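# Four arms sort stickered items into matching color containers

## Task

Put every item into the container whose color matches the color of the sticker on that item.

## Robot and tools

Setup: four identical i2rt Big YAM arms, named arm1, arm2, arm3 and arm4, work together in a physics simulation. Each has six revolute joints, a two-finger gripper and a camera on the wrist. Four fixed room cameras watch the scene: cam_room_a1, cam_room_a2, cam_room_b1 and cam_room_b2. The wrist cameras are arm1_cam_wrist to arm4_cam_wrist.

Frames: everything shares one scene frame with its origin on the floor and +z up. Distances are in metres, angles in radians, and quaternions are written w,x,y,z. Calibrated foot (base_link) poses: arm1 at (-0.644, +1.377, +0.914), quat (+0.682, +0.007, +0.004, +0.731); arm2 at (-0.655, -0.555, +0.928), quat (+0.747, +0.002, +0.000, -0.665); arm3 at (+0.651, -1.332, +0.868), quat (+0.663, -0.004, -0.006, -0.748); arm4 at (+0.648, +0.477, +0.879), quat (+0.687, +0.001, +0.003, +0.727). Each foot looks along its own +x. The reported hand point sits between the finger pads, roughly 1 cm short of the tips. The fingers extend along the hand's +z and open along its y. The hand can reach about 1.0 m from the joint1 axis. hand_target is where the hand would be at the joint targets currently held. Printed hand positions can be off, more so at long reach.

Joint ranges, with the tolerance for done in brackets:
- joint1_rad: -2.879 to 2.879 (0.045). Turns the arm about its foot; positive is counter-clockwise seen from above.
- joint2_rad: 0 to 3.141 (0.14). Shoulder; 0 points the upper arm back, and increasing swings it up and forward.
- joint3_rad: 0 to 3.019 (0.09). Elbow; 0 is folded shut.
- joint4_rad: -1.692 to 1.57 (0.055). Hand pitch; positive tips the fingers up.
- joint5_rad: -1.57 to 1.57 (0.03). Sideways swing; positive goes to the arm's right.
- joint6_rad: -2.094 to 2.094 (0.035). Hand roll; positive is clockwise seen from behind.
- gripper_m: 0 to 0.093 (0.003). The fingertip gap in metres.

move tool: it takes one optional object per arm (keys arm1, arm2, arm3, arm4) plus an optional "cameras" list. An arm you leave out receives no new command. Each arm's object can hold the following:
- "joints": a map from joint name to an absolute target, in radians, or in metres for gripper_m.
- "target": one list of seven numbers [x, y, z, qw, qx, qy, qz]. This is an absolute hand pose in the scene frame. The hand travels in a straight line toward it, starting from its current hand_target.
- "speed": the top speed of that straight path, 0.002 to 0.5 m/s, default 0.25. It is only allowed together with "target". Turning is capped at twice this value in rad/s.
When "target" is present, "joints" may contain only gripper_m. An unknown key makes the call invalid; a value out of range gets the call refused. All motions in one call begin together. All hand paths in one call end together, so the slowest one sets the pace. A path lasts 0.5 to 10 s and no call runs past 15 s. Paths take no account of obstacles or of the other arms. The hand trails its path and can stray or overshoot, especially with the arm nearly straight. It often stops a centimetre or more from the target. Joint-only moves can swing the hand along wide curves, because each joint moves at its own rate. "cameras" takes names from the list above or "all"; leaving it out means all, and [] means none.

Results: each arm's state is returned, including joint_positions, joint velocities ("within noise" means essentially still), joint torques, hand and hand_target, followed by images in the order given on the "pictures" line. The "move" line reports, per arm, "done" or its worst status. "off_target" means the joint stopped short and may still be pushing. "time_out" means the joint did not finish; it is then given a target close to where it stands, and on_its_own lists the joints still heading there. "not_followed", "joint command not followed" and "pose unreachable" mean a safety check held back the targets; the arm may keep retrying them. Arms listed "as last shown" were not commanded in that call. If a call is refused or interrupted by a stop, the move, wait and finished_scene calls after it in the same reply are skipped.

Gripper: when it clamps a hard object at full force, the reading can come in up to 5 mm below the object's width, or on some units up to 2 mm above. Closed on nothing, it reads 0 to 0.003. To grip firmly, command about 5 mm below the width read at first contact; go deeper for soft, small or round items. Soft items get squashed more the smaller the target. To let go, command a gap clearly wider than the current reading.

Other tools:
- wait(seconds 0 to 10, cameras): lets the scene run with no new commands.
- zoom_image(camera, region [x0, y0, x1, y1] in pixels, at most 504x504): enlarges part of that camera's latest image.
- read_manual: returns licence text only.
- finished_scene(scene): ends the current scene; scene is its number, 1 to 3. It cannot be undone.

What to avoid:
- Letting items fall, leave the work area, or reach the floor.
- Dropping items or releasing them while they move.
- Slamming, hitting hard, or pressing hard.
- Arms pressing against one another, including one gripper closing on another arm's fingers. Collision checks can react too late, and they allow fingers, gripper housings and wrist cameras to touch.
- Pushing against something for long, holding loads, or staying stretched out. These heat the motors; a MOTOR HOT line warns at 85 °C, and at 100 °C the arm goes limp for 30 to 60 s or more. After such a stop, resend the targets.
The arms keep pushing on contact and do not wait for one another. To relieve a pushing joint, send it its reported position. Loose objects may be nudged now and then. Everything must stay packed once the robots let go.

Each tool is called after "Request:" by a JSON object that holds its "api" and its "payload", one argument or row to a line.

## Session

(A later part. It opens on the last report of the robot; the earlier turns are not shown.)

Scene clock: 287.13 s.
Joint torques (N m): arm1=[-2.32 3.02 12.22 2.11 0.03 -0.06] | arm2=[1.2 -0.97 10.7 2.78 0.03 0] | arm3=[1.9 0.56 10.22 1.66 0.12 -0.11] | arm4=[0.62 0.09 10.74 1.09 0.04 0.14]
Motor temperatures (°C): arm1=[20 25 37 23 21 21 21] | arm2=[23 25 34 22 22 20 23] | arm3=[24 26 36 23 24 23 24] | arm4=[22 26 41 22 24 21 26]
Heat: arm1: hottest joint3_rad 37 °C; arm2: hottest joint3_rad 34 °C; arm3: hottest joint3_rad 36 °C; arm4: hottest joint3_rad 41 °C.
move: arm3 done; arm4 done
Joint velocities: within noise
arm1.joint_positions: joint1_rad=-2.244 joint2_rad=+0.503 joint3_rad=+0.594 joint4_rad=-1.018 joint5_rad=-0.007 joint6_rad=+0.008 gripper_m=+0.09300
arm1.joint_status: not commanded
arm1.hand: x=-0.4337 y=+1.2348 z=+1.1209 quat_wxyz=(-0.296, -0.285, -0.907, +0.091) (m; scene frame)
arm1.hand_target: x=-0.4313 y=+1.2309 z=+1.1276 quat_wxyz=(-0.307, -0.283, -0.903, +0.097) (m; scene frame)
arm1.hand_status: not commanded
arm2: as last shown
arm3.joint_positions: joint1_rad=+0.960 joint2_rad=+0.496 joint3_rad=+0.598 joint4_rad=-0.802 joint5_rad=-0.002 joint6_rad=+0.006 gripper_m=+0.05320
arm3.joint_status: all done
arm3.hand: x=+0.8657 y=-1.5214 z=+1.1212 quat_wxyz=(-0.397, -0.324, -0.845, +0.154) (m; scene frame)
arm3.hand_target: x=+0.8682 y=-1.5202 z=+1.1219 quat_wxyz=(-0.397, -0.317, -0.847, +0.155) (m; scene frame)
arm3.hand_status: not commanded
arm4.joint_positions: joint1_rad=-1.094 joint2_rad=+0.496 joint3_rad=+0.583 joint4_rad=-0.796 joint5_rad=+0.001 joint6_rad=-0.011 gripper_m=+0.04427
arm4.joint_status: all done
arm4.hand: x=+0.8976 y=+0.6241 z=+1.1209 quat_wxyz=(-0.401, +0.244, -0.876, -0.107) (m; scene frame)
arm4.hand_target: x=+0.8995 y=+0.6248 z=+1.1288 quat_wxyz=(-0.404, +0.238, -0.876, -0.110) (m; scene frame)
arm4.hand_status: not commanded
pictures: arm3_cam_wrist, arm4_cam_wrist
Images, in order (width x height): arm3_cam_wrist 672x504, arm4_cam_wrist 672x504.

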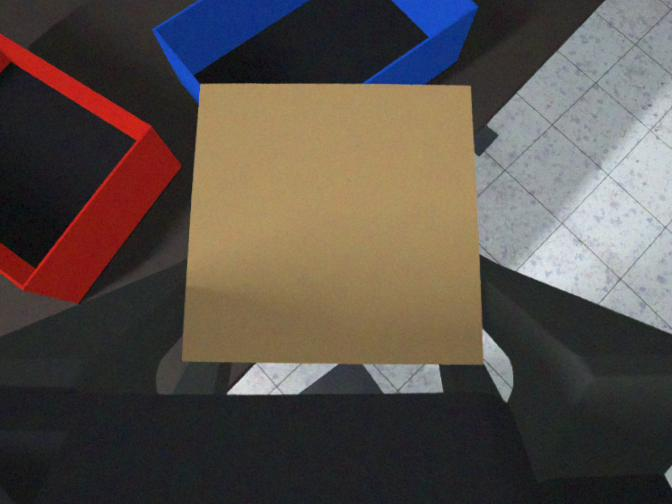

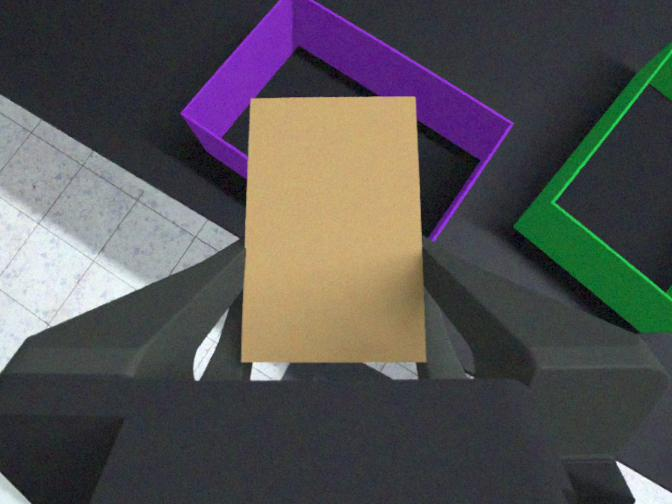

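Request:
{"api": "move", "payload": {
  "arm3": {"target":[1.155,-1.775,0.95,0.373,0.325,0.8576,-0.1413],"speed":0.2},
  "arm4": {"target":[1.105,0.742,0.95,0.3924,-0.2403,0.8813,0.1070],"speed":0.2},
  "cameras": ["arm3_cam_wrist","arm4_cam_wrist","cam_room_a1","cam_room_a2"]
}}

Scene clock: 308.57 s.
Joint torques (N m): arm1=[-2.78 1.73 12.3 2.14 0.02 -0.05] | arm2=[1.26 -1.14 10.7 2.77 0.02 0] | arm3=[1.67 -18.49 11.93 1.94 -0.07 -0.04] | arm4=[0.21 -11.52 9.74 1.76 -0.04 0.08]
Motor temperatures (°C): arm1=[20 24 37 23 21 21 21] | arm2=[23 25 34 23 22 20 23] | arm3=[24 26 33 23 24 23 24] | arm4=[22 26 41 22 24 21 26]
Heat: arm1: hottest joint3_rad 37 °C; arm2: hottest joint3_rad 34 °C; arm3: hottest joint3_rad 33 °C; arm4: hottest joint3_rad 41 °C.
move: arm3 off_target; arm4 off_target
Joint velocities: within noise
arm1, arm2: as last shown
arm3.joint_positions: joint1_rad=+0.960 joint2_rad=+1.838 joint3_rad=+1.141 joint4_rad=-0.122 joint5_rad=-0.004 joint6_rad=+0.006 gripper_m=+0.05320
arm3.joint_status: not commanded
arm3.hand: x=+1.1334 y=-1.7638 z=+0.9270 quat_wxyz=(-0.347, -0.332, -0.867, +0.134) (m; scene frame)
arm3.hand_target: x=+1.1538 y=-1.7737 z=+0.9509 quat_wxyz=(-0.373, -0.325, -0.857, +0.141) (m; scene frame)
arm3.hand_status: off_target (0.033 m and 3.4 deg from the pose sent, 0.421 m and 3.5 deg at the start)
arm4.joint_positions: joint1_rad=-1.097 joint2_rad=+1.525 joint3_rad=+0.692 joint4_rad=+0.049 joint5_rad=-0.004 joint6_rad=-0.011 gripper_m=+0.04427
arm4.joint_status: not commanded
arm4.hand: x=+1.0822 y=+0.7323 z=+0.9316 quat_wxyz=(-0.367, +0.248, -0.891, -0.099) (m; scene frame)
arm4.hand_target: x=+1.1036 y=+0.7412 z=+0.9506 quat_wxyz=(-0.392, +0.241, -0.881, -0.107) (m; scene frame)
arm4.hand_status: off_target (0.031 m and 3.3 deg from the pose sent, 0.293 m and 1.2 deg at the start)
pictures: arm3_cam_wrist, arm4_cam_wrist, cam_room_a1, cam_room_a2
Images, in order (width x height): arm3_cam_wrist 672x504, arm4_cam_wrist 672x504, cam_room_a1 672x504, cam_room_a2 672x504.

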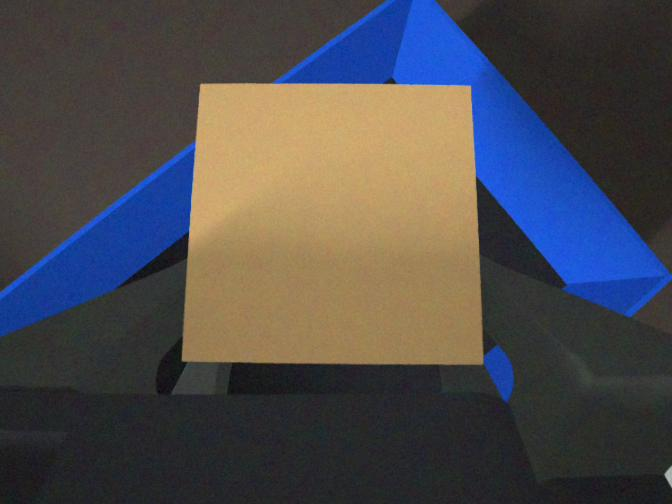

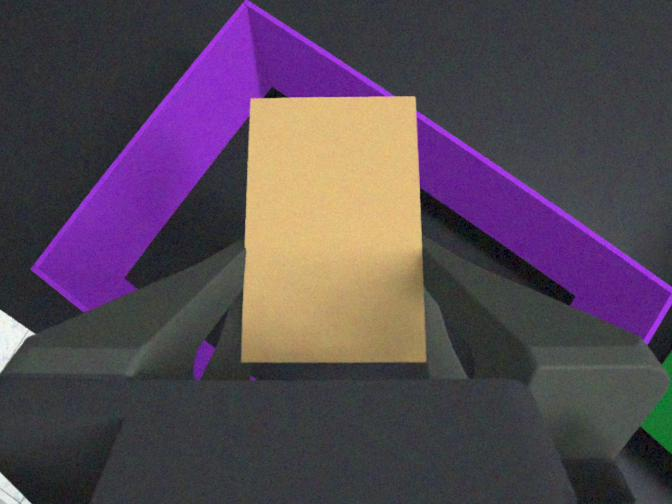

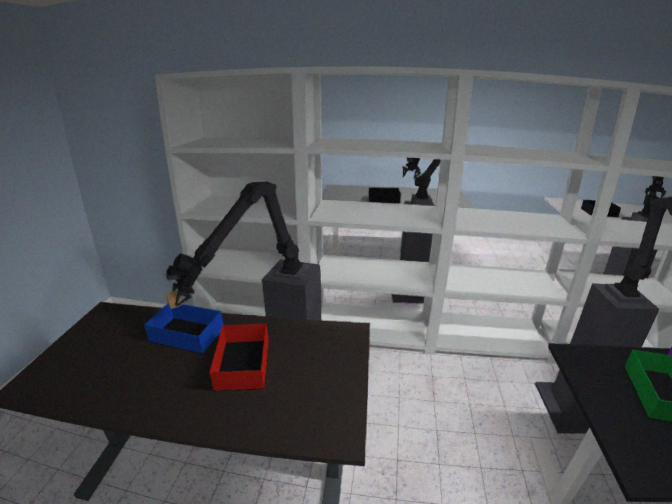

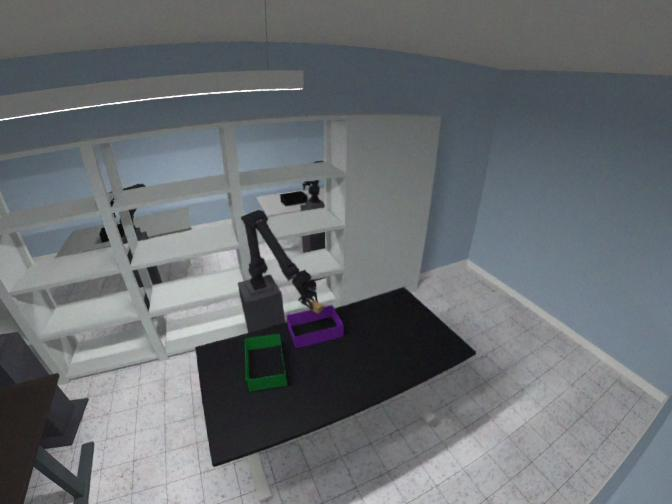

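Request:
{"api": "move", "payload": {
  "arm3": {"target":[1.138,-1.763,0.83,0.373,0.325,0.8576,-0.1413],"speed":0.12},
  "arm4": {"target":[1.095,0.738,0.82,0.3924,-0.2403,0.8813,0.1070],"speed":0.12},
  "cameras": ["arm3_cam_wrist","arm4_cam_wrist"]
}}

Request:
{"api": "move", "payload": {
  "arm3": {"target":[1.138,-1.763,0.785,0.373,0.325,0.8576,-0.1413],"speed":0.08},
  "arm4": {"target":[1.095,0.738,0.775,0.3924,-0.2403,0.8813,0.1070],"speed":0.08},
  "cameras": ["arm3_cam_wrist","arm4_cam_wrist"]
}}

Scene clock: 326.10 s.
Joint torques (N m): arm1=[-2.26 1.96 12.16 2.07 0.05 -0.05] | arm2=[1.26 -1.03 10.7 2.8 0.02 0.01] | arm3=[1.55 -18.84 6.22 2.35 -0.07 -0.06] | arm4=[0.44 -14.27 4.04 1.98 0.06 0.1]
Motor temperatures (°C): arm1=[20 24 37 23 21 21 21] | arm2=[23 25 34 23 22 20 23] | arm3=[24 26 33 23 24 23 24] | arm4=[22 25 41 22 24 21 26]
Heat: arm1: hottest joint3_rad 37 °C; arm2: hottest joint3_rad 34 °C; arm3: hottest joint3_rad 33 °C; arm4: hottest joint3_rad 41 °C.
move: arm3 done; arm4 done
Joint velocities: within noise
arm1, arm2: as last shown
arm3.joint_positions: joint1_rad=+0.960 joint2_rad=+2.031 joint3_rad=+1.079 joint4_rad=+0.179 joint5_rad=-0.005 joint6_rad=+0.006 gripper_m=+0.05320
arm3.joint_status: not commanded
arm3.hand: x=+1.1335 y=-1.7649 z=+0.8304 quat_wxyz=(-0.366, -0.329, -0.859, +0.141) (m; scene frame)
arm3.hand_target: x=+1.1380 y=-1.7629 z=+0.8301 quat_wxyz=(-0.373, -0.325, -0.858, +0.141) (m; scene frame)
arm3.hand_status: done (0.005 m and 0.9 deg from the pose sent, 0.097 m and 3.4 deg at the start)
arm4.joint_positions: joint1_rad=-1.097 joint2_rad=+1.885 joint3_rad=+0.663 joint4_rad=+0.482 joint5_rad=-0.004 joint6_rad=-0.011 gripper_m=+0.04427
arm4.joint_status: not commanded
arm4.hand: x=+1.0925 y=+0.7382 z=+0.8210 quat_wxyz=(-0.387, +0.246, -0.882, -0.104) (m; scene frame)
arm4.hand_target: x=+1.0949 y=+0.7380 z=+0.8200 quat_wxyz=(-0.392, +0.240, -0.881, -0.107) (m; scene frame)
arm4.hand_status: done (0.003 m and 0.9 deg from the pose sent, 0.113 m and 3.3 deg at the start)
pictures: arm3_cam_wrist, arm4_cam_wrist
Images, in order (width x height): arm3_cam_wrist 672x504, arm4_cam_wrist 672x504.

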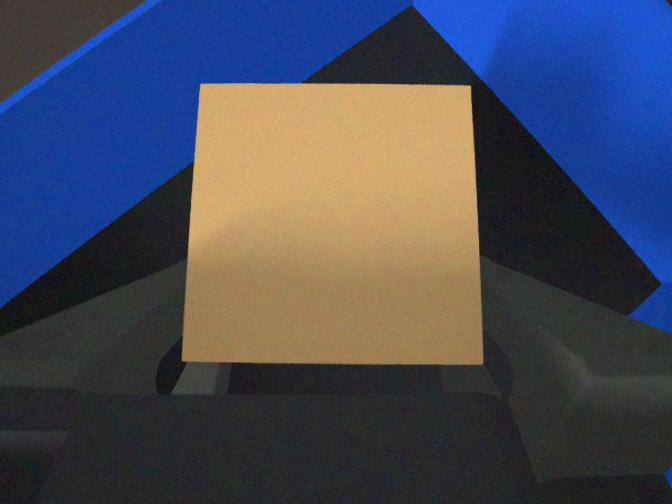

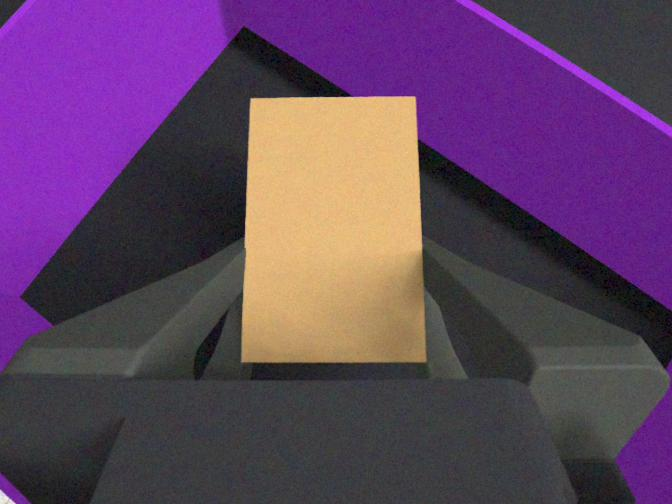

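Scene clock: 327.17 s.
Joint torques (N m): arm1=[-1.96 1.73 12.21 1.94 0.01 -0.01] | arm2=[1.32 -1.08 10.67 2.8 0.02 -0.01] | arm3=[1.49 -18.84 6.16 2.25 0.01 -0.02] | arm4=[0.79 -13.63 4.11 1.8 0.07 0.1]
Motor temperatures (°C): arm1=[20 24 37 23 21 21 21] | arm2=[23 25 34 23 22 20 23] | arm3=[24 26 33 23 24 23 24] | arm4=[22 25 40 22 24 21 26]
Heat: arm1: hottest joint3_rad 37 °C; arm2: hottest joint3_rad 34 °C; arm3: hottest joint3_rad 33 °C; arm4: hottest joint3_rad 40 °C.
move: arm3 done; arm4 done
Joint velocities: within noise
arm1, arm2: as last shown
arm3.joint_positions: joint1_rad=+0.960 joint2_rad=+2.128 joint3_rad=+1.079 joint4_rad=+0.275 joint5_rad=-0.006 joint6_rad=+0.004 gripper_m=+0.05320
arm3.joint_status: not commanded
arm3.hand: x=+1.1322 y=-1.7635 z=+0.7868 quat_wxyz=(-0.366, -0.328, -0.859, +0.141) (m; scene frame)
arm3.hand_target: x=+1.1380 y=-1.7629 z=+0.7852 quat_wxyz=(-0.373, -0.325, -0.857, +0.141) (m; scene frame)
arm3.hand_status: done (0.006 m and 0.8 deg from the pose sent, 0.046 m and 0.9 deg at the start)
arm4.joint_positions: joint1_rad=-1.098 joint2_rad=+2.026 joint3_rad=+0.665 joint4_rad=+0.615 joint5_rad=-0.004 joint6_rad=-0.008 gripper_m=+0.04427
arm4.joint_status: not commanded
arm4.hand: x=+1.0871 y=+0.7346 z=+0.7764 quat_wxyz=(-0.384, +0.245, -0.884, -0.104) (m; scene frame)
arm4.hand_target: x=+1.0947 y=+0.7379 z=+0.7750 quat_wxyz=(-0.392, +0.240, -0.881, -0.107) (m; scene frame)
arm4.hand_status: done (0.009 m and 1.1 deg from the pose sent, 0.046 m and 0.9 deg at the start)
pictures: arm3_cam_wrist, arm4_cam_wrist
Images, in order (width x height): arm3_cam_wrist 672x504, arm4_cam_wrist 672x504.

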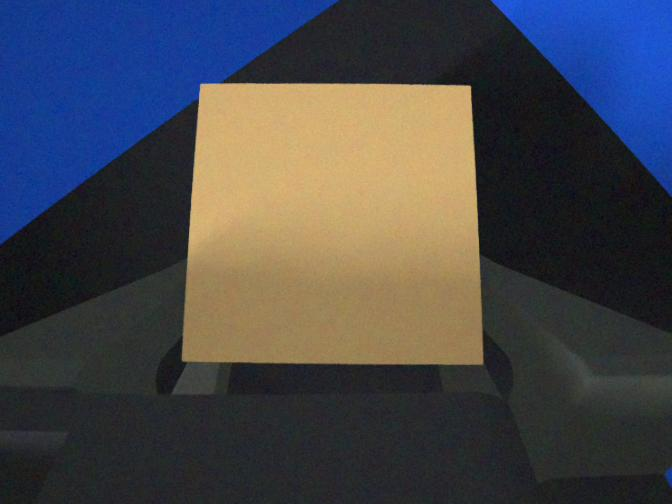

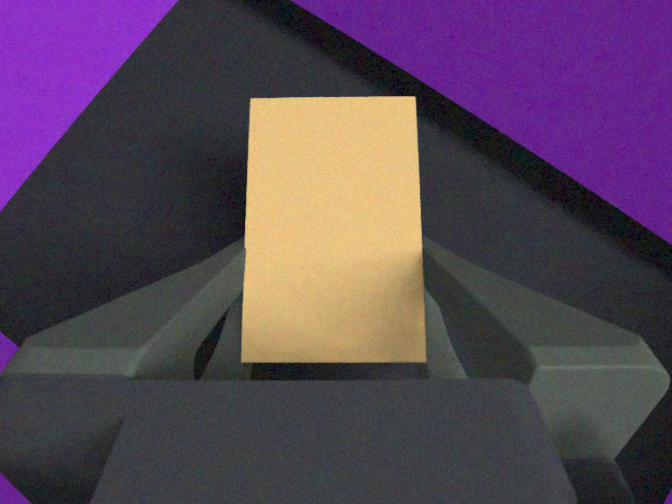

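Request:
{"api": "move", "payload": {
  "arm3": {"target":[1.138,-1.763,0.763,0.373,0.325,0.8576,-0.1413],"speed":0.05},
  "arm4": {"target":[1.095,0.738,0.755,0.3924,-0.2403,0.8813,0.1070],"speed":0.05},
  "cameras": ["arm3_cam_wrist","arm4_cam_wrist"]
}}

Request:
{"api": "move", "payload": {
  "arm3": {"target":[1.138,-1.763,0.755,0.373,0.325,0.8576,-0.1413],"speed":0.05},
  "arm4": {"target":[1.095,0.738,0.747,0.3924,-0.2403,0.8813,0.1070],"speed":0.05},
  "cameras": ["arm3_cam_wrist","arm4_cam_wrist"]
}}

Scene clock: 333.83 s.
Joint torques (N m): arm1=[-1.85 1.79 12.1 2.07 0 -0.04] | arm2=[1.26 -1.03 10.66 2.78 0.03 0] | arm3=[1.32 -18.67 6.52 2.15 0.03 -0.02] | arm4=[0.38 -13.92 3.67 1.98 0.06 0.12]
Motor temperatures (°C): arm1=[20 24 37 23 21 21 21] | arm2=[23 25 34 23 22 20 23] | arm3=[24 26 32 23 24 23 24] | arm4=[22 25 39 22 24 21 26]
Heat: arm1: hottest joint3_rad 37 °C; arm2: hottest joint3_rad 34 °C; arm3: hottest joint3_rad 32 °C; arm4: hottest joint3_rad 39 °C.
move: arm3 done; arm4 done
Joint velocities: within noise
arm1, arm2: as last shown
arm3.joint_positions: joint1_rad=+0.960 joint2_rad=+2.176 joint3_rad=+1.079 joint4_rad=+0.322 joint5_rad=-0.007 joint6_rad=+0.004 gripper_m=+0.05320
arm3.joint_status: not commanded
arm3.hand: x=+1.1300 y=-1.7617 z=+0.7647 quat_wxyz=(-0.366, -0.328, -0.860, +0.140) (m; scene frame)
arm3.hand_target: x=+1.1378 y=-1.7629 z=+0.7631 quat_wxyz=(-0.373, -0.325, -0.858, +0.141) (m; scene frame)
arm3.hand_status: done (0.008 m and 0.9 deg from the pose sent, 0.024 m and 0.9 deg at the start)
arm4.joint_positions: joint1_rad=-1.098 joint2_rad=+2.092 joint3_rad=+0.679 joint4_rad=+0.667 joint5_rad=-0.004 joint6_rad=-0.008 gripper_m=+0.04427
arm4.joint_status: not commanded
arm4.hand: x=+1.0871 y=+0.7346 z=+0.7569 quat_wxyz=(-0.384, +0.245, -0.884, -0.104) (m; scene frame)
arm4.hand_target: x=+1.0948 y=+0.7379 z=+0.7552 quat_wxyz=(-0.392, +0.240, -0.881, -0.107) (m; scene frame)
arm4.hand_status: done (0.009 m and 1.2 deg from the pose sent, 0.023 m and 1.1 deg at the start)
pictures: arm3_cam_wrist, arm4_cam_wrist
Images, in order (width x height): arm3_cam_wrist 672x504, arm4_cam_wrist 672x504.

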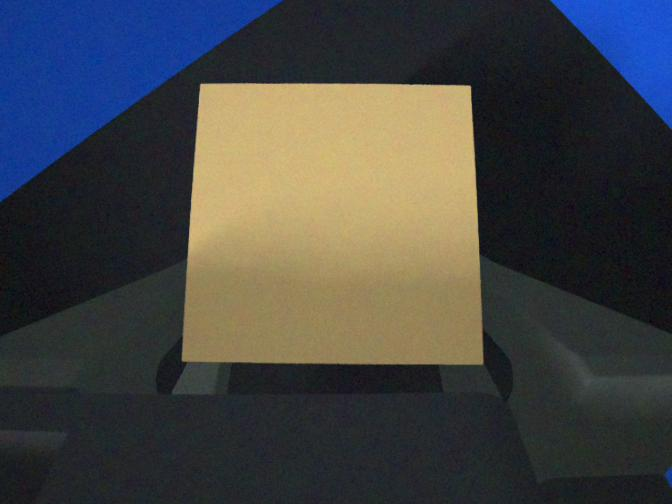

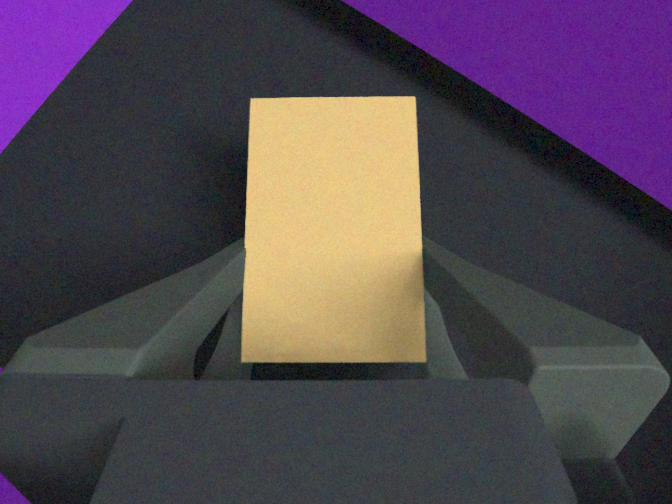

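Scene clock: 334.80 s.
Joint torques (N m): arm1=[-2.55 1.79 12.22 2.04 -0.01 -0.08] | arm2=[1.2 -1.14 10.69 2.78 0.02 0] | arm3=[1.49 -18.26 6.71 2.04 0.05 -0.02] | arm4=[0.56 -14.04 3.63 1.85 0.07 0.11]
Motor temperatures (°C): arm1=[20 24 37 23 21 21 21] | arm2=[23 25 34 23 22 20 23] | arm3=[24 26 32 23 24 23 24] | arm4=[22 25 38 22 24 21 26]
Heat: arm1: hottest joint3_rad 37 °C; arm2: hottest joint3_rad 34 °C; arm3: hottest joint3_rad 32 °C; arm4: hottest joint3_rad 38 °C.
move: arm3 done; arm4 done
Joint velocities: within noise
arm1, arm2: as last shown
arm3.joint_positions: joint1_rad=+0.960 joint2_rad=+2.192 joint3_rad=+1.079 joint4_rad=+0.339 joint5_rad=-0.007 joint6_rad=+0.004 gripper_m=+0.05320
arm3.joint_status: not commanded
arm3.hand: x=+1.1294 y=-1.7613 z=+0.7583 quat_wxyz=(-0.366, -0.328, -0.859, +0.141) (m; scene frame)
arm3.hand_target: x=+1.1378 y=-1.7628 z=+0.7551 quat_wxyz=(-0.373, -0.325, -0.858, +0.141) (m; scene frame)
arm3.hand_status: done (0.009 m and 0.8 deg from the pose sent, 0.013 m and 0.9 deg at the start)
arm4.joint_positions: joint1_rad=-1.098 joint2_rad=+2.117 joint3_rad=+0.684 joint4_rad=+0.687 joint5_rad=-0.004 joint6_rad=-0.008 gripper_m=+0.04427
arm4.joint_status: not commanded
arm4.hand: x=+1.0871 y=+0.7346 z=+0.7496 quat_wxyz=(-0.384, +0.245, -0.884, -0.104) (m; scene frame)
arm4.hand_target: x=+1.0947 y=+0.7379 z=+0.7471 quat_wxyz=(-0.392, +0.240, -0.881, -0.107) (m; scene frame)
arm4.hand_status: done (0.009 m and 1.1 deg from the pose sent, 0.013 m and 1.2 deg at the start)
pictures: arm3_cam_wrist, arm4_cam_wrist
Images, in order (width x height): arm3_cam_wrist 672x504, arm4_cam_wrist 672x504.

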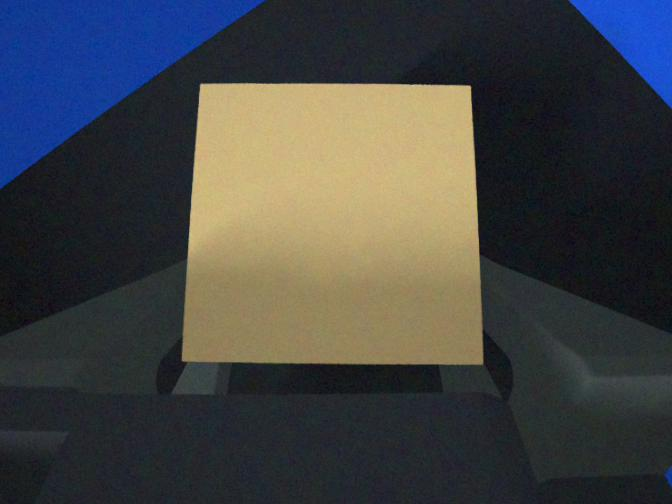

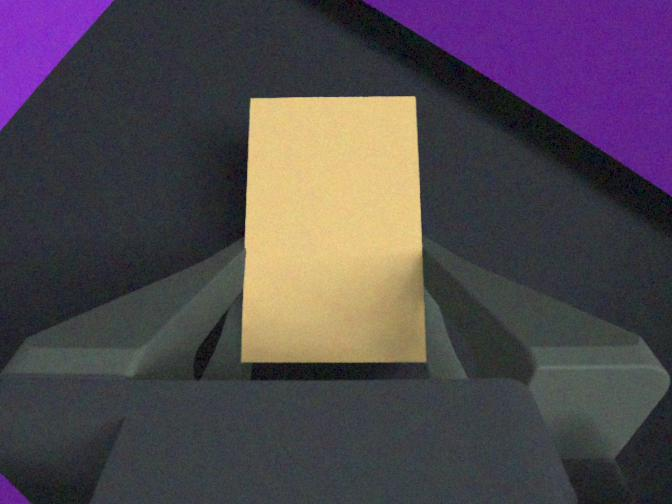

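Request:
{"api": "move", "payload": {
  "arm3": {"target":[1.138,-1.763,0.750,0.373,0.325,0.8576,-0.1413],"speed":0.05},
  "arm4": {"target":[1.095,0.738,0.742,0.3924,-0.2403,0.8813,0.1070],"speed":0.05},
  "cameras": []
}}

Request:
{"api": "move", "payload": {
  "arm3": {"target":[1.138,-1.763,0.746,0.373,0.325,0.8576,-0.1413],"speed":0.05},
  "arm4": {"target":[1.095,0.738,0.738,0.3924,-0.2403,0.8813,0.1070],"speed":0.05},
  "cameras": ["arm3_cam_wrist","arm4_cam_wrist"]
}}

Scene clock: 340.23 s.
Joint torques (N m): arm1=[-2.14 1.73 12.18 2.06 0.02 -0.09] | arm2=[1.2 -1.08 10.69 2.78 0.02 0.01] | arm3=[1.67 -18.14 6.83 2.09 0.05 -0.03] | arm4=[0.5 -13.8 3.37 1.76 0.07 0.11]
Motor temperatures (°C): arm1=[20 24 37 23 21 21 21] | arm2=[23 25 34 23 22 20 23] | arm3=[24 26 32 23 24 23 25] | arm4=[22 25 37 22 24 21 26]
Heat: arm1: hottest joint3_rad 37 °C; arm2: hottest joint3_rad 34 °C; arm3: hottest joint3_rad 32 °C; arm4: hottest joint3_rad 37 °C.
move: arm3 done; arm4 done
Joint velocities: within noise
arm1, arm2: as last shown
arm3.joint_positions: joint1_rad=+0.960 joint2_rad=+2.203 joint3_rad=+1.079 joint4_rad=+0.348 joint5_rad=-0.007 joint6_rad=+0.004 gripper_m=+0.05320
arm3.joint_status: not commanded
arm3.hand: x=+1.1285 y=-1.7606 z=+0.7528 quat_wxyz=(-0.365, -0.328, -0.860, +0.140) (m; scene frame)
arm3.hand_target: x=+1.1378 y=-1.7628 z=+0.7502 quat_wxyz=(-0.373, -0.325, -0.857, +0.141) (m; scene frame)
arm3.hand_status: done (0.010 m and 1.0 deg from the pose sent, 0.012 m and 0.8 deg at the start)
arm4.joint_positions: joint1_rad=-1.098 joint2_rad=+2.127 joint3_rad=+0.689 joint4_rad=+0.703 joint5_rad=-0.004 joint6_rad=-0.008 gripper_m=+0.04427
arm4.joint_status: not commanded
arm4.hand: x=+1.0896 y=+0.7361 z=+0.7490 quat_wxyz=(-0.390, +0.244, -0.882, -0.105) (m; scene frame)
arm4.hand_target: x=+1.0948 y=+0.7379 z=+0.7422 quat_wxyz=(-0.392, +0.240, -0.881, -0.107) (m; scene frame)
arm4.hand_status: done (0.009 m and 0.6 deg from the pose sent, 0.012 m and 1.1 deg at the start)
pictures: none
No camera images: "cameras" was empty.

Scene clock: 341.20 s.
Joint torques (N m): arm1=[-2.78 2.14 12.16 1.95 0.03 -0.07] | arm2=[1.32 -1.03 10.71 2.77 0.03 0] | arm3=[1.61 -17.61 6.95 2.09 0.05 -0.02] | arm4=[0.38 -12.92 3.71 1.68 0.08 0.05]
Motor temperatures (°C): arm1=[20 24 37 23 21 21 21] | arm2=[23 25 34 23 22 20 23] | arm3=[24 26 32 23 24 23 25] | arm4=[22 25 37 22 24 21 26]
Heat: arm1: hottest joint3_rad 37 °C; arm2: hottest joint3_rad 34 °C; arm3: hottest joint3_rad 32 °C; arm4: hottest joint3_rad 37 °C.
move: arm3 off_target; arm4 off_target
Joint velocities: within noise
arm1: as last shown
arm2.joint_positions: joint1_rad=+0.915 joint2_rad=+0.504 joint3_rad=+0.613 joint4_rad=-1.019 joint5_rad=+0.003 joint6_rad=+0.012 gripper_m=+0.09293
arm2.joint_status: not commanded
arm2.hand: x=-0.4384 y=-0.6868 z=+1.1483 quat_wxyz=(-0.313, -0.258, -0.910, +0.084) (m; scene frame)
arm2.hand_target: x=-0.4363 y=-0.6861 z=+1.1453 quat_wxyz=(-0.318, -0.252, -0.910, +0.086) (m; scene frame)
arm2.hand_status: not commanded
arm3.joint_positions: joint1_rad=+0.960 joint2_rad=+2.205 joint3_rad=+1.079 joint4_rad=+0.356 joint5_rad=-0.007 joint6_rad=+0.004 gripper_m=+0.05320
arm3.joint_status: not commanded
arm3.hand: x=+1.1291 y=-1.7611 z=+0.7528 quat_wxyz=(-0.368, -0.327, -0.859, +0.141) (m; scene frame)
arm3.hand_target: x=+1.1377 y=-1.7628 z=+0.7463 quat_wxyz=(-0.373, -0.325, -0.857, +0.141) (m; scene frame)
arm3.hand_status: off_target (0.011 m and 0.7 deg from the pose sent, 0.012 m and 1.0 deg at the start)
arm4.joint_positions: joint1_rad=-1.098 joint2_rad=+2.132 joint3_rad=+0.689 joint4_rad=+0.716 joint5_rad=-0.004 joint6_rad=-0.008 gripper_m=+0.04427
arm4.joint_status: not commanded
arm4.hand: x=+1.0903 y=+0.7365 z=+0.7488 quat_wxyz=(-0.393, +0.244, -0.880, -0.106) (m; scene frame)
arm4.hand_target: x=+1.0946 y=+0.7378 z=+0.7382 quat_wxyz=(-0.392, +0.240, -0.881, -0.107) (m; scene frame)
arm4.hand_status: off_target (0.012 m and 0.4 deg from the pose sent, 0.012 m and 0.6 deg at the start)
pictures: arm3_cam_wrist, arm4_cam_wrist
Images, in order (width x height): arm3_cam_wrist 672x504, arm4_cam_wrist 672x504.

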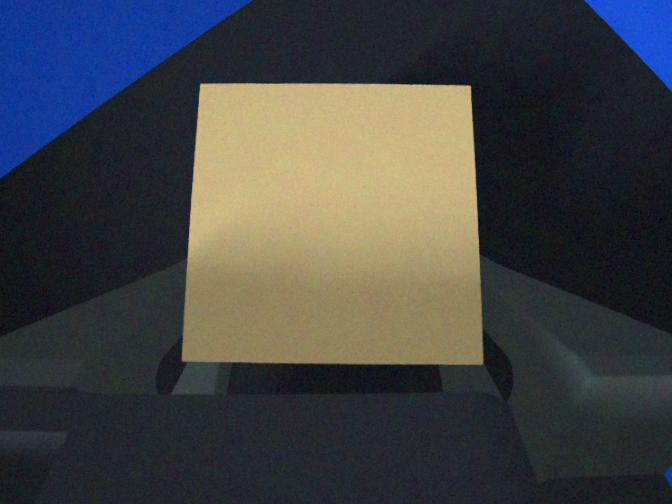

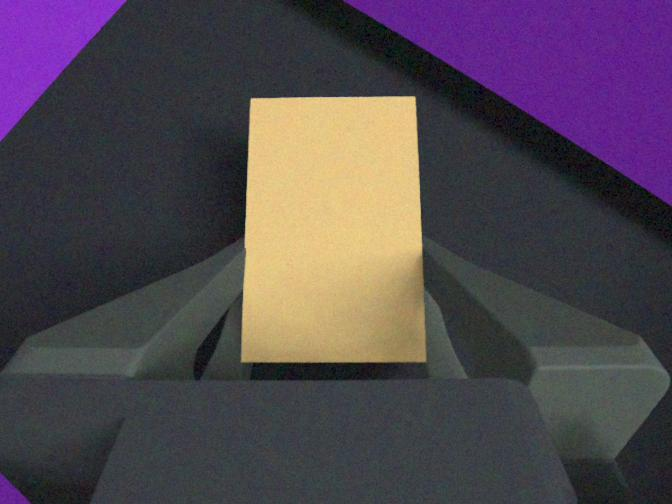

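Request:
{"api": "move", "payload": {
  "arm3": {"target":[1.133,-1.762,0.750,0.373,0.325,0.8576,-0.1413],"speed":0.05},
  "arm4": {"target":[1.092,0.737,0.746,0.3924,-0.2403,0.8813,0.1070],"speed":0.05},
  "cameras": []
}}

Request:
{"api": "move", "payload": {
  "arm3": {"joints":{"gripper_m":0.092}},
  "arm4": {"joints":{"gripper_m":0.088}},
  "cameras": ["arm3_cam_wrist","arm4_cam_wrist"]
}}

Scene clock: 346.53 s.
Joint torques (N m): arm1=[-2.49 1.9 12.07 1.95 -0.01 -0.08] | arm2=[1.32 -1.14 10.71 2.8 0.02 0] | arm3=[1.26 -18.96 5.68 2.09 -0.06 -0.05] | arm4=[0.85 -15.21 2.66 1.32 0.13 0.09]
Motor temperatures (°C): arm1=[20 24 37 23 21 21 21] | arm2=[23 25 34 23 22 20 23] | arm3=[24 26 32 23 24 23 25] | arm4=[22 25 36 22 24 21 26]
Heat: arm1: hottest joint3_rad 37 °C; arm2: hottest joint3_rad 34 °C; arm3: hottest joint3_rad 32 °C; arm4: hottest joint3_rad 36 °C.
move: arm3 done; arm4 done
Joint velocities: within noise
arm1.joint_positions: joint1_rad=-2.244 joint2_rad=+0.503 joint3_rad=+0.594 joint4_rad=-1.018 joint5_rad=-0.007 joint6_rad=+0.008 gripper_m=+0.09300
arm1.joint_status: not commanded
arm1.hand: x=-0.4337 y=+1.2348 z=+1.1209 quat_wxyz=(-0.296, -0.285, -0.907, +0.091) (m; scene frame)
arm1.hand_target: x=-0.4313 y=+1.2309 z=+1.1276 quat_wxyz=(-0.307, -0.283, -0.903, +0.097) (m; scene frame)
arm1.hand_status: not commanded
arm2: as last shown
arm3.joint_positions: joint1_rad=+0.960 joint2_rad=+2.205 joint3_rad=+1.079 joint4_rad=+0.356 joint5_rad=-0.008 joint6_rad=+0.004 gripper_m=+0.05320
arm3.joint_status: not commanded
arm3.hand: x=+1.1292 y=-1.7609 z=+0.7528 quat_wxyz=(-0.368, -0.327, -0.859, +0.141) (m; scene frame)
arm3.hand_target: x=+1.1330 y=-1.7620 z=+0.7502 quat_wxyz=(-0.373, -0.325, -0.857, +0.141) (m; scene frame)
arm3.hand_status: done (0.005 m and 0.6 deg from the pose sent, 0.005 m and 0.7 deg at the start)
arm4.joint_positions: joint1_rad=-1.098 joint2_rad=+2.132 joint3_rad=+0.689 joint4_rad=+0.716 joint5_rad=-0.004 joint6_rad=-0.008 gripper_m=+0.04427
arm4.joint_status: not commanded
arm4.hand: x=+1.0903 y=+0.7365 z=+0.7488 quat_wxyz=(-0.393, +0.244, -0.880, -0.106) (m; scene frame)
arm4.hand_target: x=+1.0920 y=+0.7370 z=+0.7460 quat_wxyz=(-0.392, +0.240, -0.881, -0.107) (m; scene frame)
arm4.hand_status: done (0.003 m and 0.4 deg from the pose sent, 0.003 m and 0.4 deg at the start)
pictures: none
No camera images: "cameras" was empty.

Scene clock: 347.10 s.
Joint torques (N m): arm1=[-2.14 1.85 12.23 2 0.04 -0.05] | arm2=[1.32 -1.03 10.73 2.78 0.02 0] | arm3=[1.38 -18.84 5.7 2.04 -0.04 -0.05] | arm4=[0.62 -15.38 2.51 1.26 0.11 0.11]
Motor temperatures (°C): arm1=[20 24 37 23 21 21 21] | arm2=[23 25 34 23 22 20 23] | arm3=[24 26 32 23 24 23 25] | arm4=[22 25 36 22 24 21 26]
Heat: arm1: hottest joint3_rad 37 °C; arm2: hottest joint3_rad 34 °C; arm3: hottest joint3_rad 32 °C; arm4: hottest joint3_rad 36 °C.
move: arm3 done; arm4 done
Joint velocities: within noise
arm1, arm2: as last shown
arm3.joint_positions: joint1_rad=+0.960 joint2_rad=+2.205 joint3_rad=+1.079 joint4_rad=+0.358 joint5_rad=-0.008 joint6_rad=+0.004 gripper_m=+0.09196
arm3.joint_status: all done
arm3.hand: x=+1.1295 y=-1.7611 z=+0.7531 quat_wxyz=(-0.369, -0.327, -0.859, +0.141) (m; scene frame)
arm3.hand_target: x=+1.1330 y=-1.7620 z=+0.7502 quat_wxyz=(-0.373, -0.325, -0.857, +0.141) (m; scene frame)
arm3.hand_status: not commanded
arm4.joint_positions: joint1_rad=-1.098 joint2_rad=+2.132 joint3_rad=+0.689 joint4_rad=+0.716 joint5_rad=-0.004 joint6_rad=-0.008 gripper_m=+0.08792
arm4.joint_status: all done
arm4.hand: x=+1.0903 y=+0.7365 z=+0.7488 quat_wxyz=(-0.393, +0.244, -0.880, -0.106) (m; scene frame)
arm4.hand_target: x=+1.0920 y=+0.7370 z=+0.7460 quat_wxyz=(-0.392, +0.240, -0.881, -0.107) (m; scene frame)
arm4.hand_status: not commanded
pictures: arm3_cam_wrist, arm4_cam_wrist
Images, in order (width x height): arm3_cam_wrist 672x504, arm4_cam_wrist 672x504.

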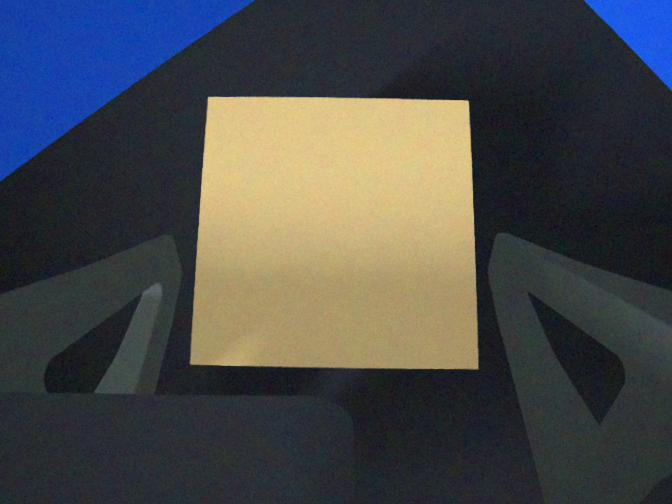

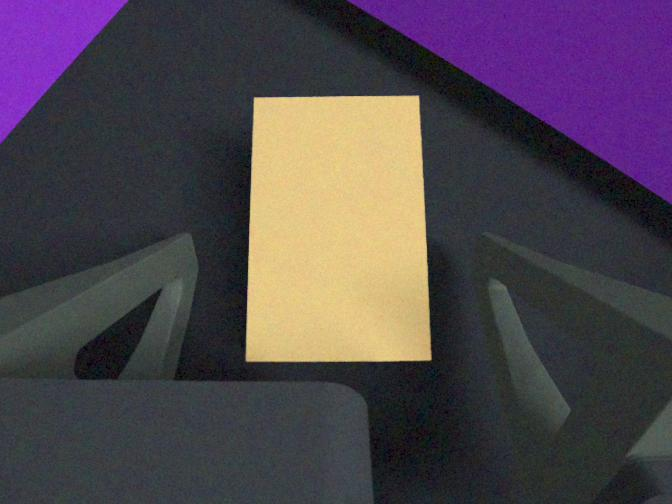

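Request:
{"api": "move", "payload": {
  "arm3": {"target":[1.13,-1.76,0.97,0.373,0.325,0.8576,-0.1413],"speed":0.15},
  "arm4": {"target":[1.09,0.737,0.97,0.3924,-0.2403,0.8813,0.1070],"speed":0.15}
}}

Scene clock: 352.00 s.
Joint torques (N m): arm1=[-2.78 1.85 12.14 1.94 0 -0.04] | arm2=[1.38 -1.08 10.71 2.78 0.03 0] | arm3=[0.85 -17.9 11.73 1.11 -0.08 -0.1] | arm4=[0.97 -11.81 9.69 0.65 0.17 0.12]
Motor temperatures (°C): arm1=[20 24 37 23 21 21 21] | arm2=[23 25 34 23 22 20 23] | arm3=[24 26 31 23 24 23 24] | arm4=[22 25 35 22 24 21 26]
Heat: arm1: hottest joint3_rad 37 °C; arm2: hottest joint3_rad 34 °C; arm3: hottest joint3_rad 31 °C; arm4: hottest joint3_rad 35 °C.
move: arm3 off_target; arm4 off_target
Joint velocities: within noise
arm1, arm2: as last shown
arm3.joint_positions: joint1_rad=+0.960 joint2_rad=+1.755 joint3_rad=+1.074 joint4_rad=-0.122 joint5_rad=-0.011 joint6_rad=+0.004 gripper_m=+0.09196
arm3.joint_status: not commanded
arm3.hand: x=+1.1174 y=-1.7471 z=+0.9466 quat_wxyz=(-0.355, -0.329, -0.865, +0.134) (m; scene frame)
arm3.hand_target: x=+1.1291 y=-1.7592 z=+0.9704 quat_wxyz=(-0.373, -0.325, -0.857, +0.141) (m; scene frame)
arm3.hand_status: off_target (0.030 m and 2.5 deg from the pose sent, 0.217 m and 0.6 deg at the start)
arm4.joint_positions: joint1_rad=-1.098 joint2_rad=+1.458 joint3_rad=+0.679 joint4_rad=+0.023 joint5_rad=-0.004 joint6_rad=-0.008 gripper_m=+0.08792
arm4.joint_status: not commanded
arm4.hand: x=+1.0773 y=+0.7290 z=+0.9536 quat_wxyz=(-0.380, +0.245, -0.886, -0.103) (m; scene frame)
arm4.hand_target: x=+1.0894 y=+0.7368 z=+0.9704 quat_wxyz=(-0.393, +0.240, -0.881, -0.107) (m; scene frame)
arm4.hand_status: off_target (0.022 m and 1.7 deg from the pose sent, 0.221 m and 0.4 deg at the start)
pictures: arm1_cam_wrist, arm2_cam_wrist, arm3_cam_wrist, arm4_cam_wrist, cam_room_a1, cam_room_a2, cam_room_b1, cam_room_b2
Images, in order (width x height): arm1_cam_wrist 672x504, arm2_cam_wrist 672x504, arm3_cam_wrist 672x504, arm4_cam_wrist 672x504, cam_room_a1 672x504, cam_room_a2 672x504, cam_room_b1 672x504, cam_room_b2 672x504.

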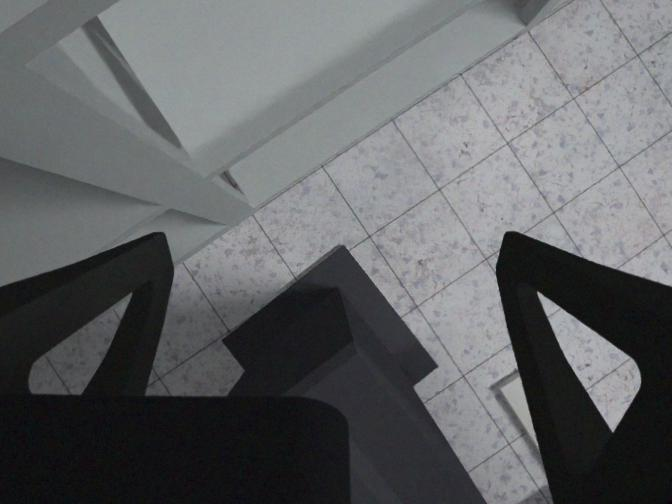

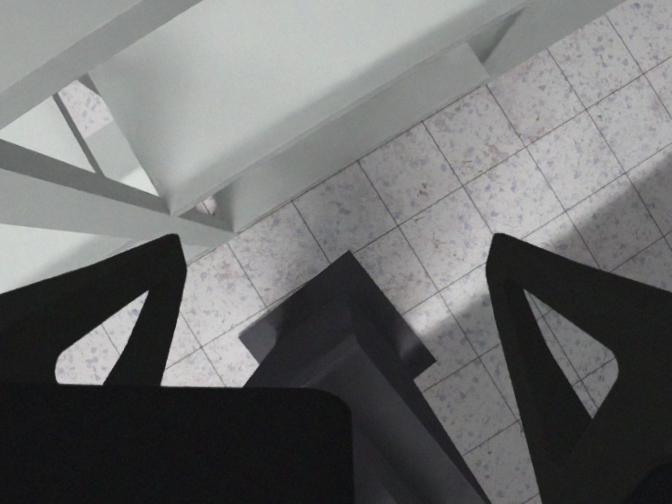

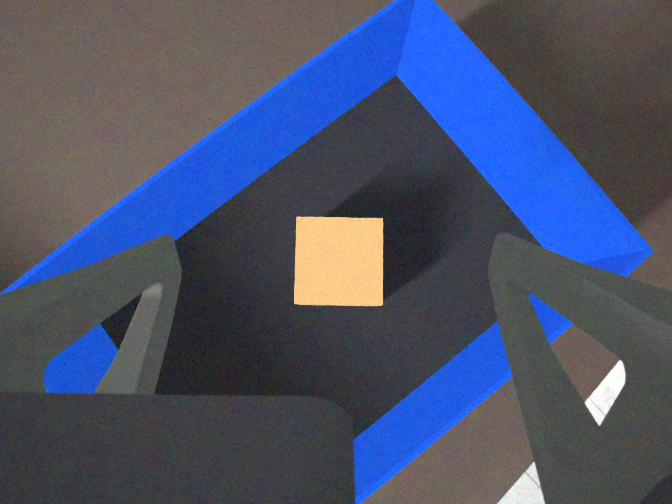

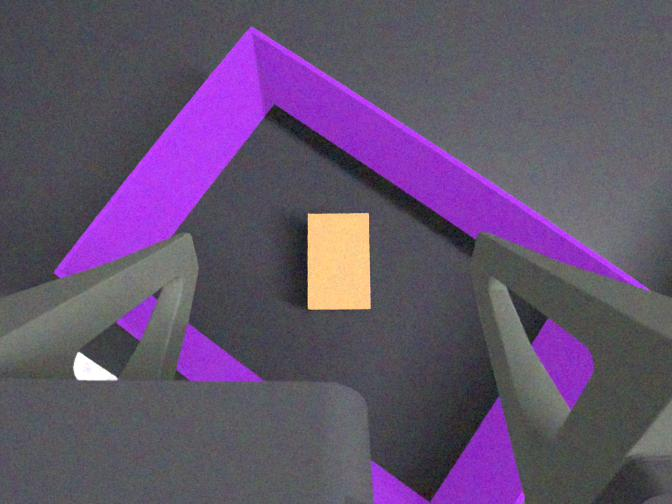

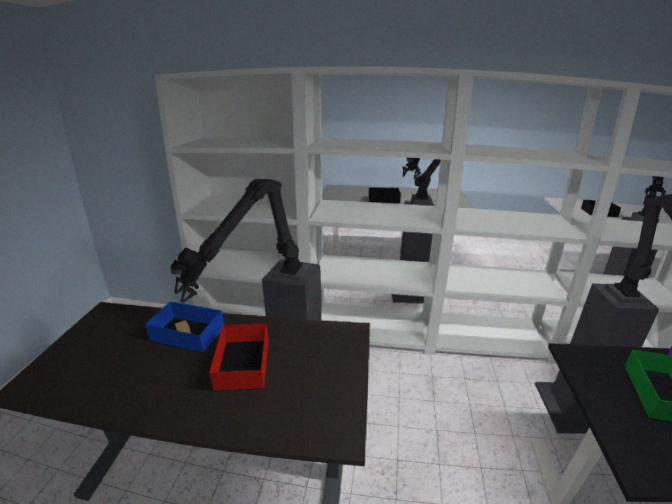

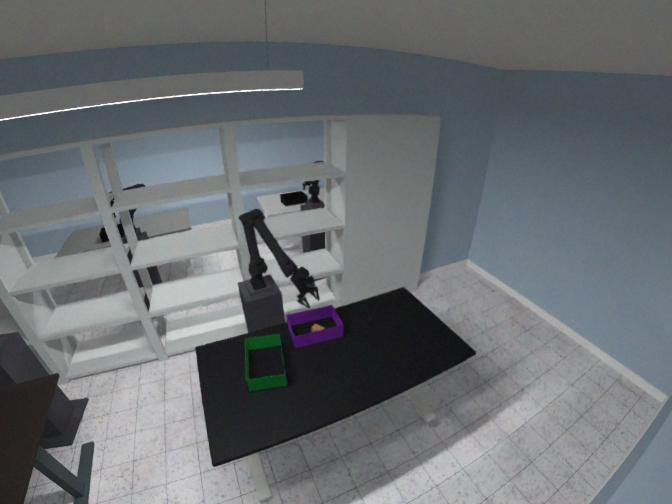

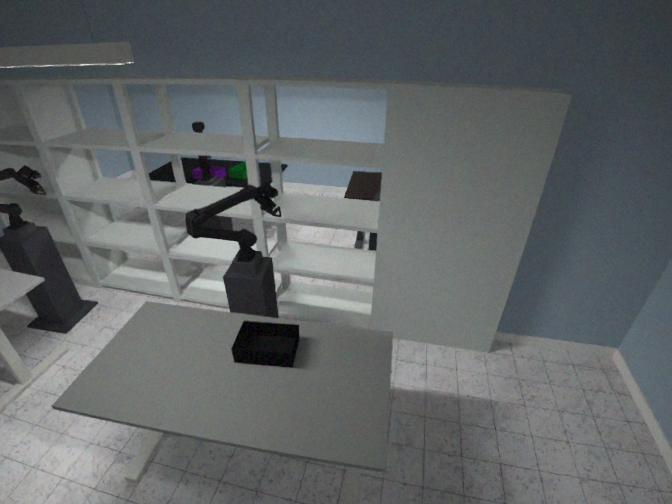

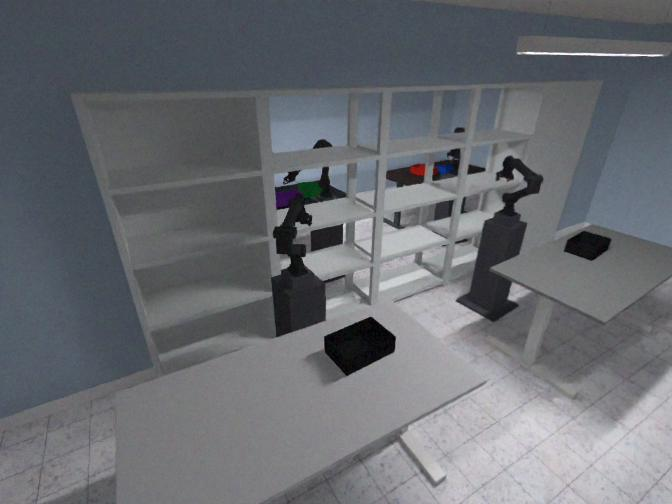

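Request:
{"api": "finished_scene", "payload": {
  "scene": 3
}}

The scene is finished: the task was done.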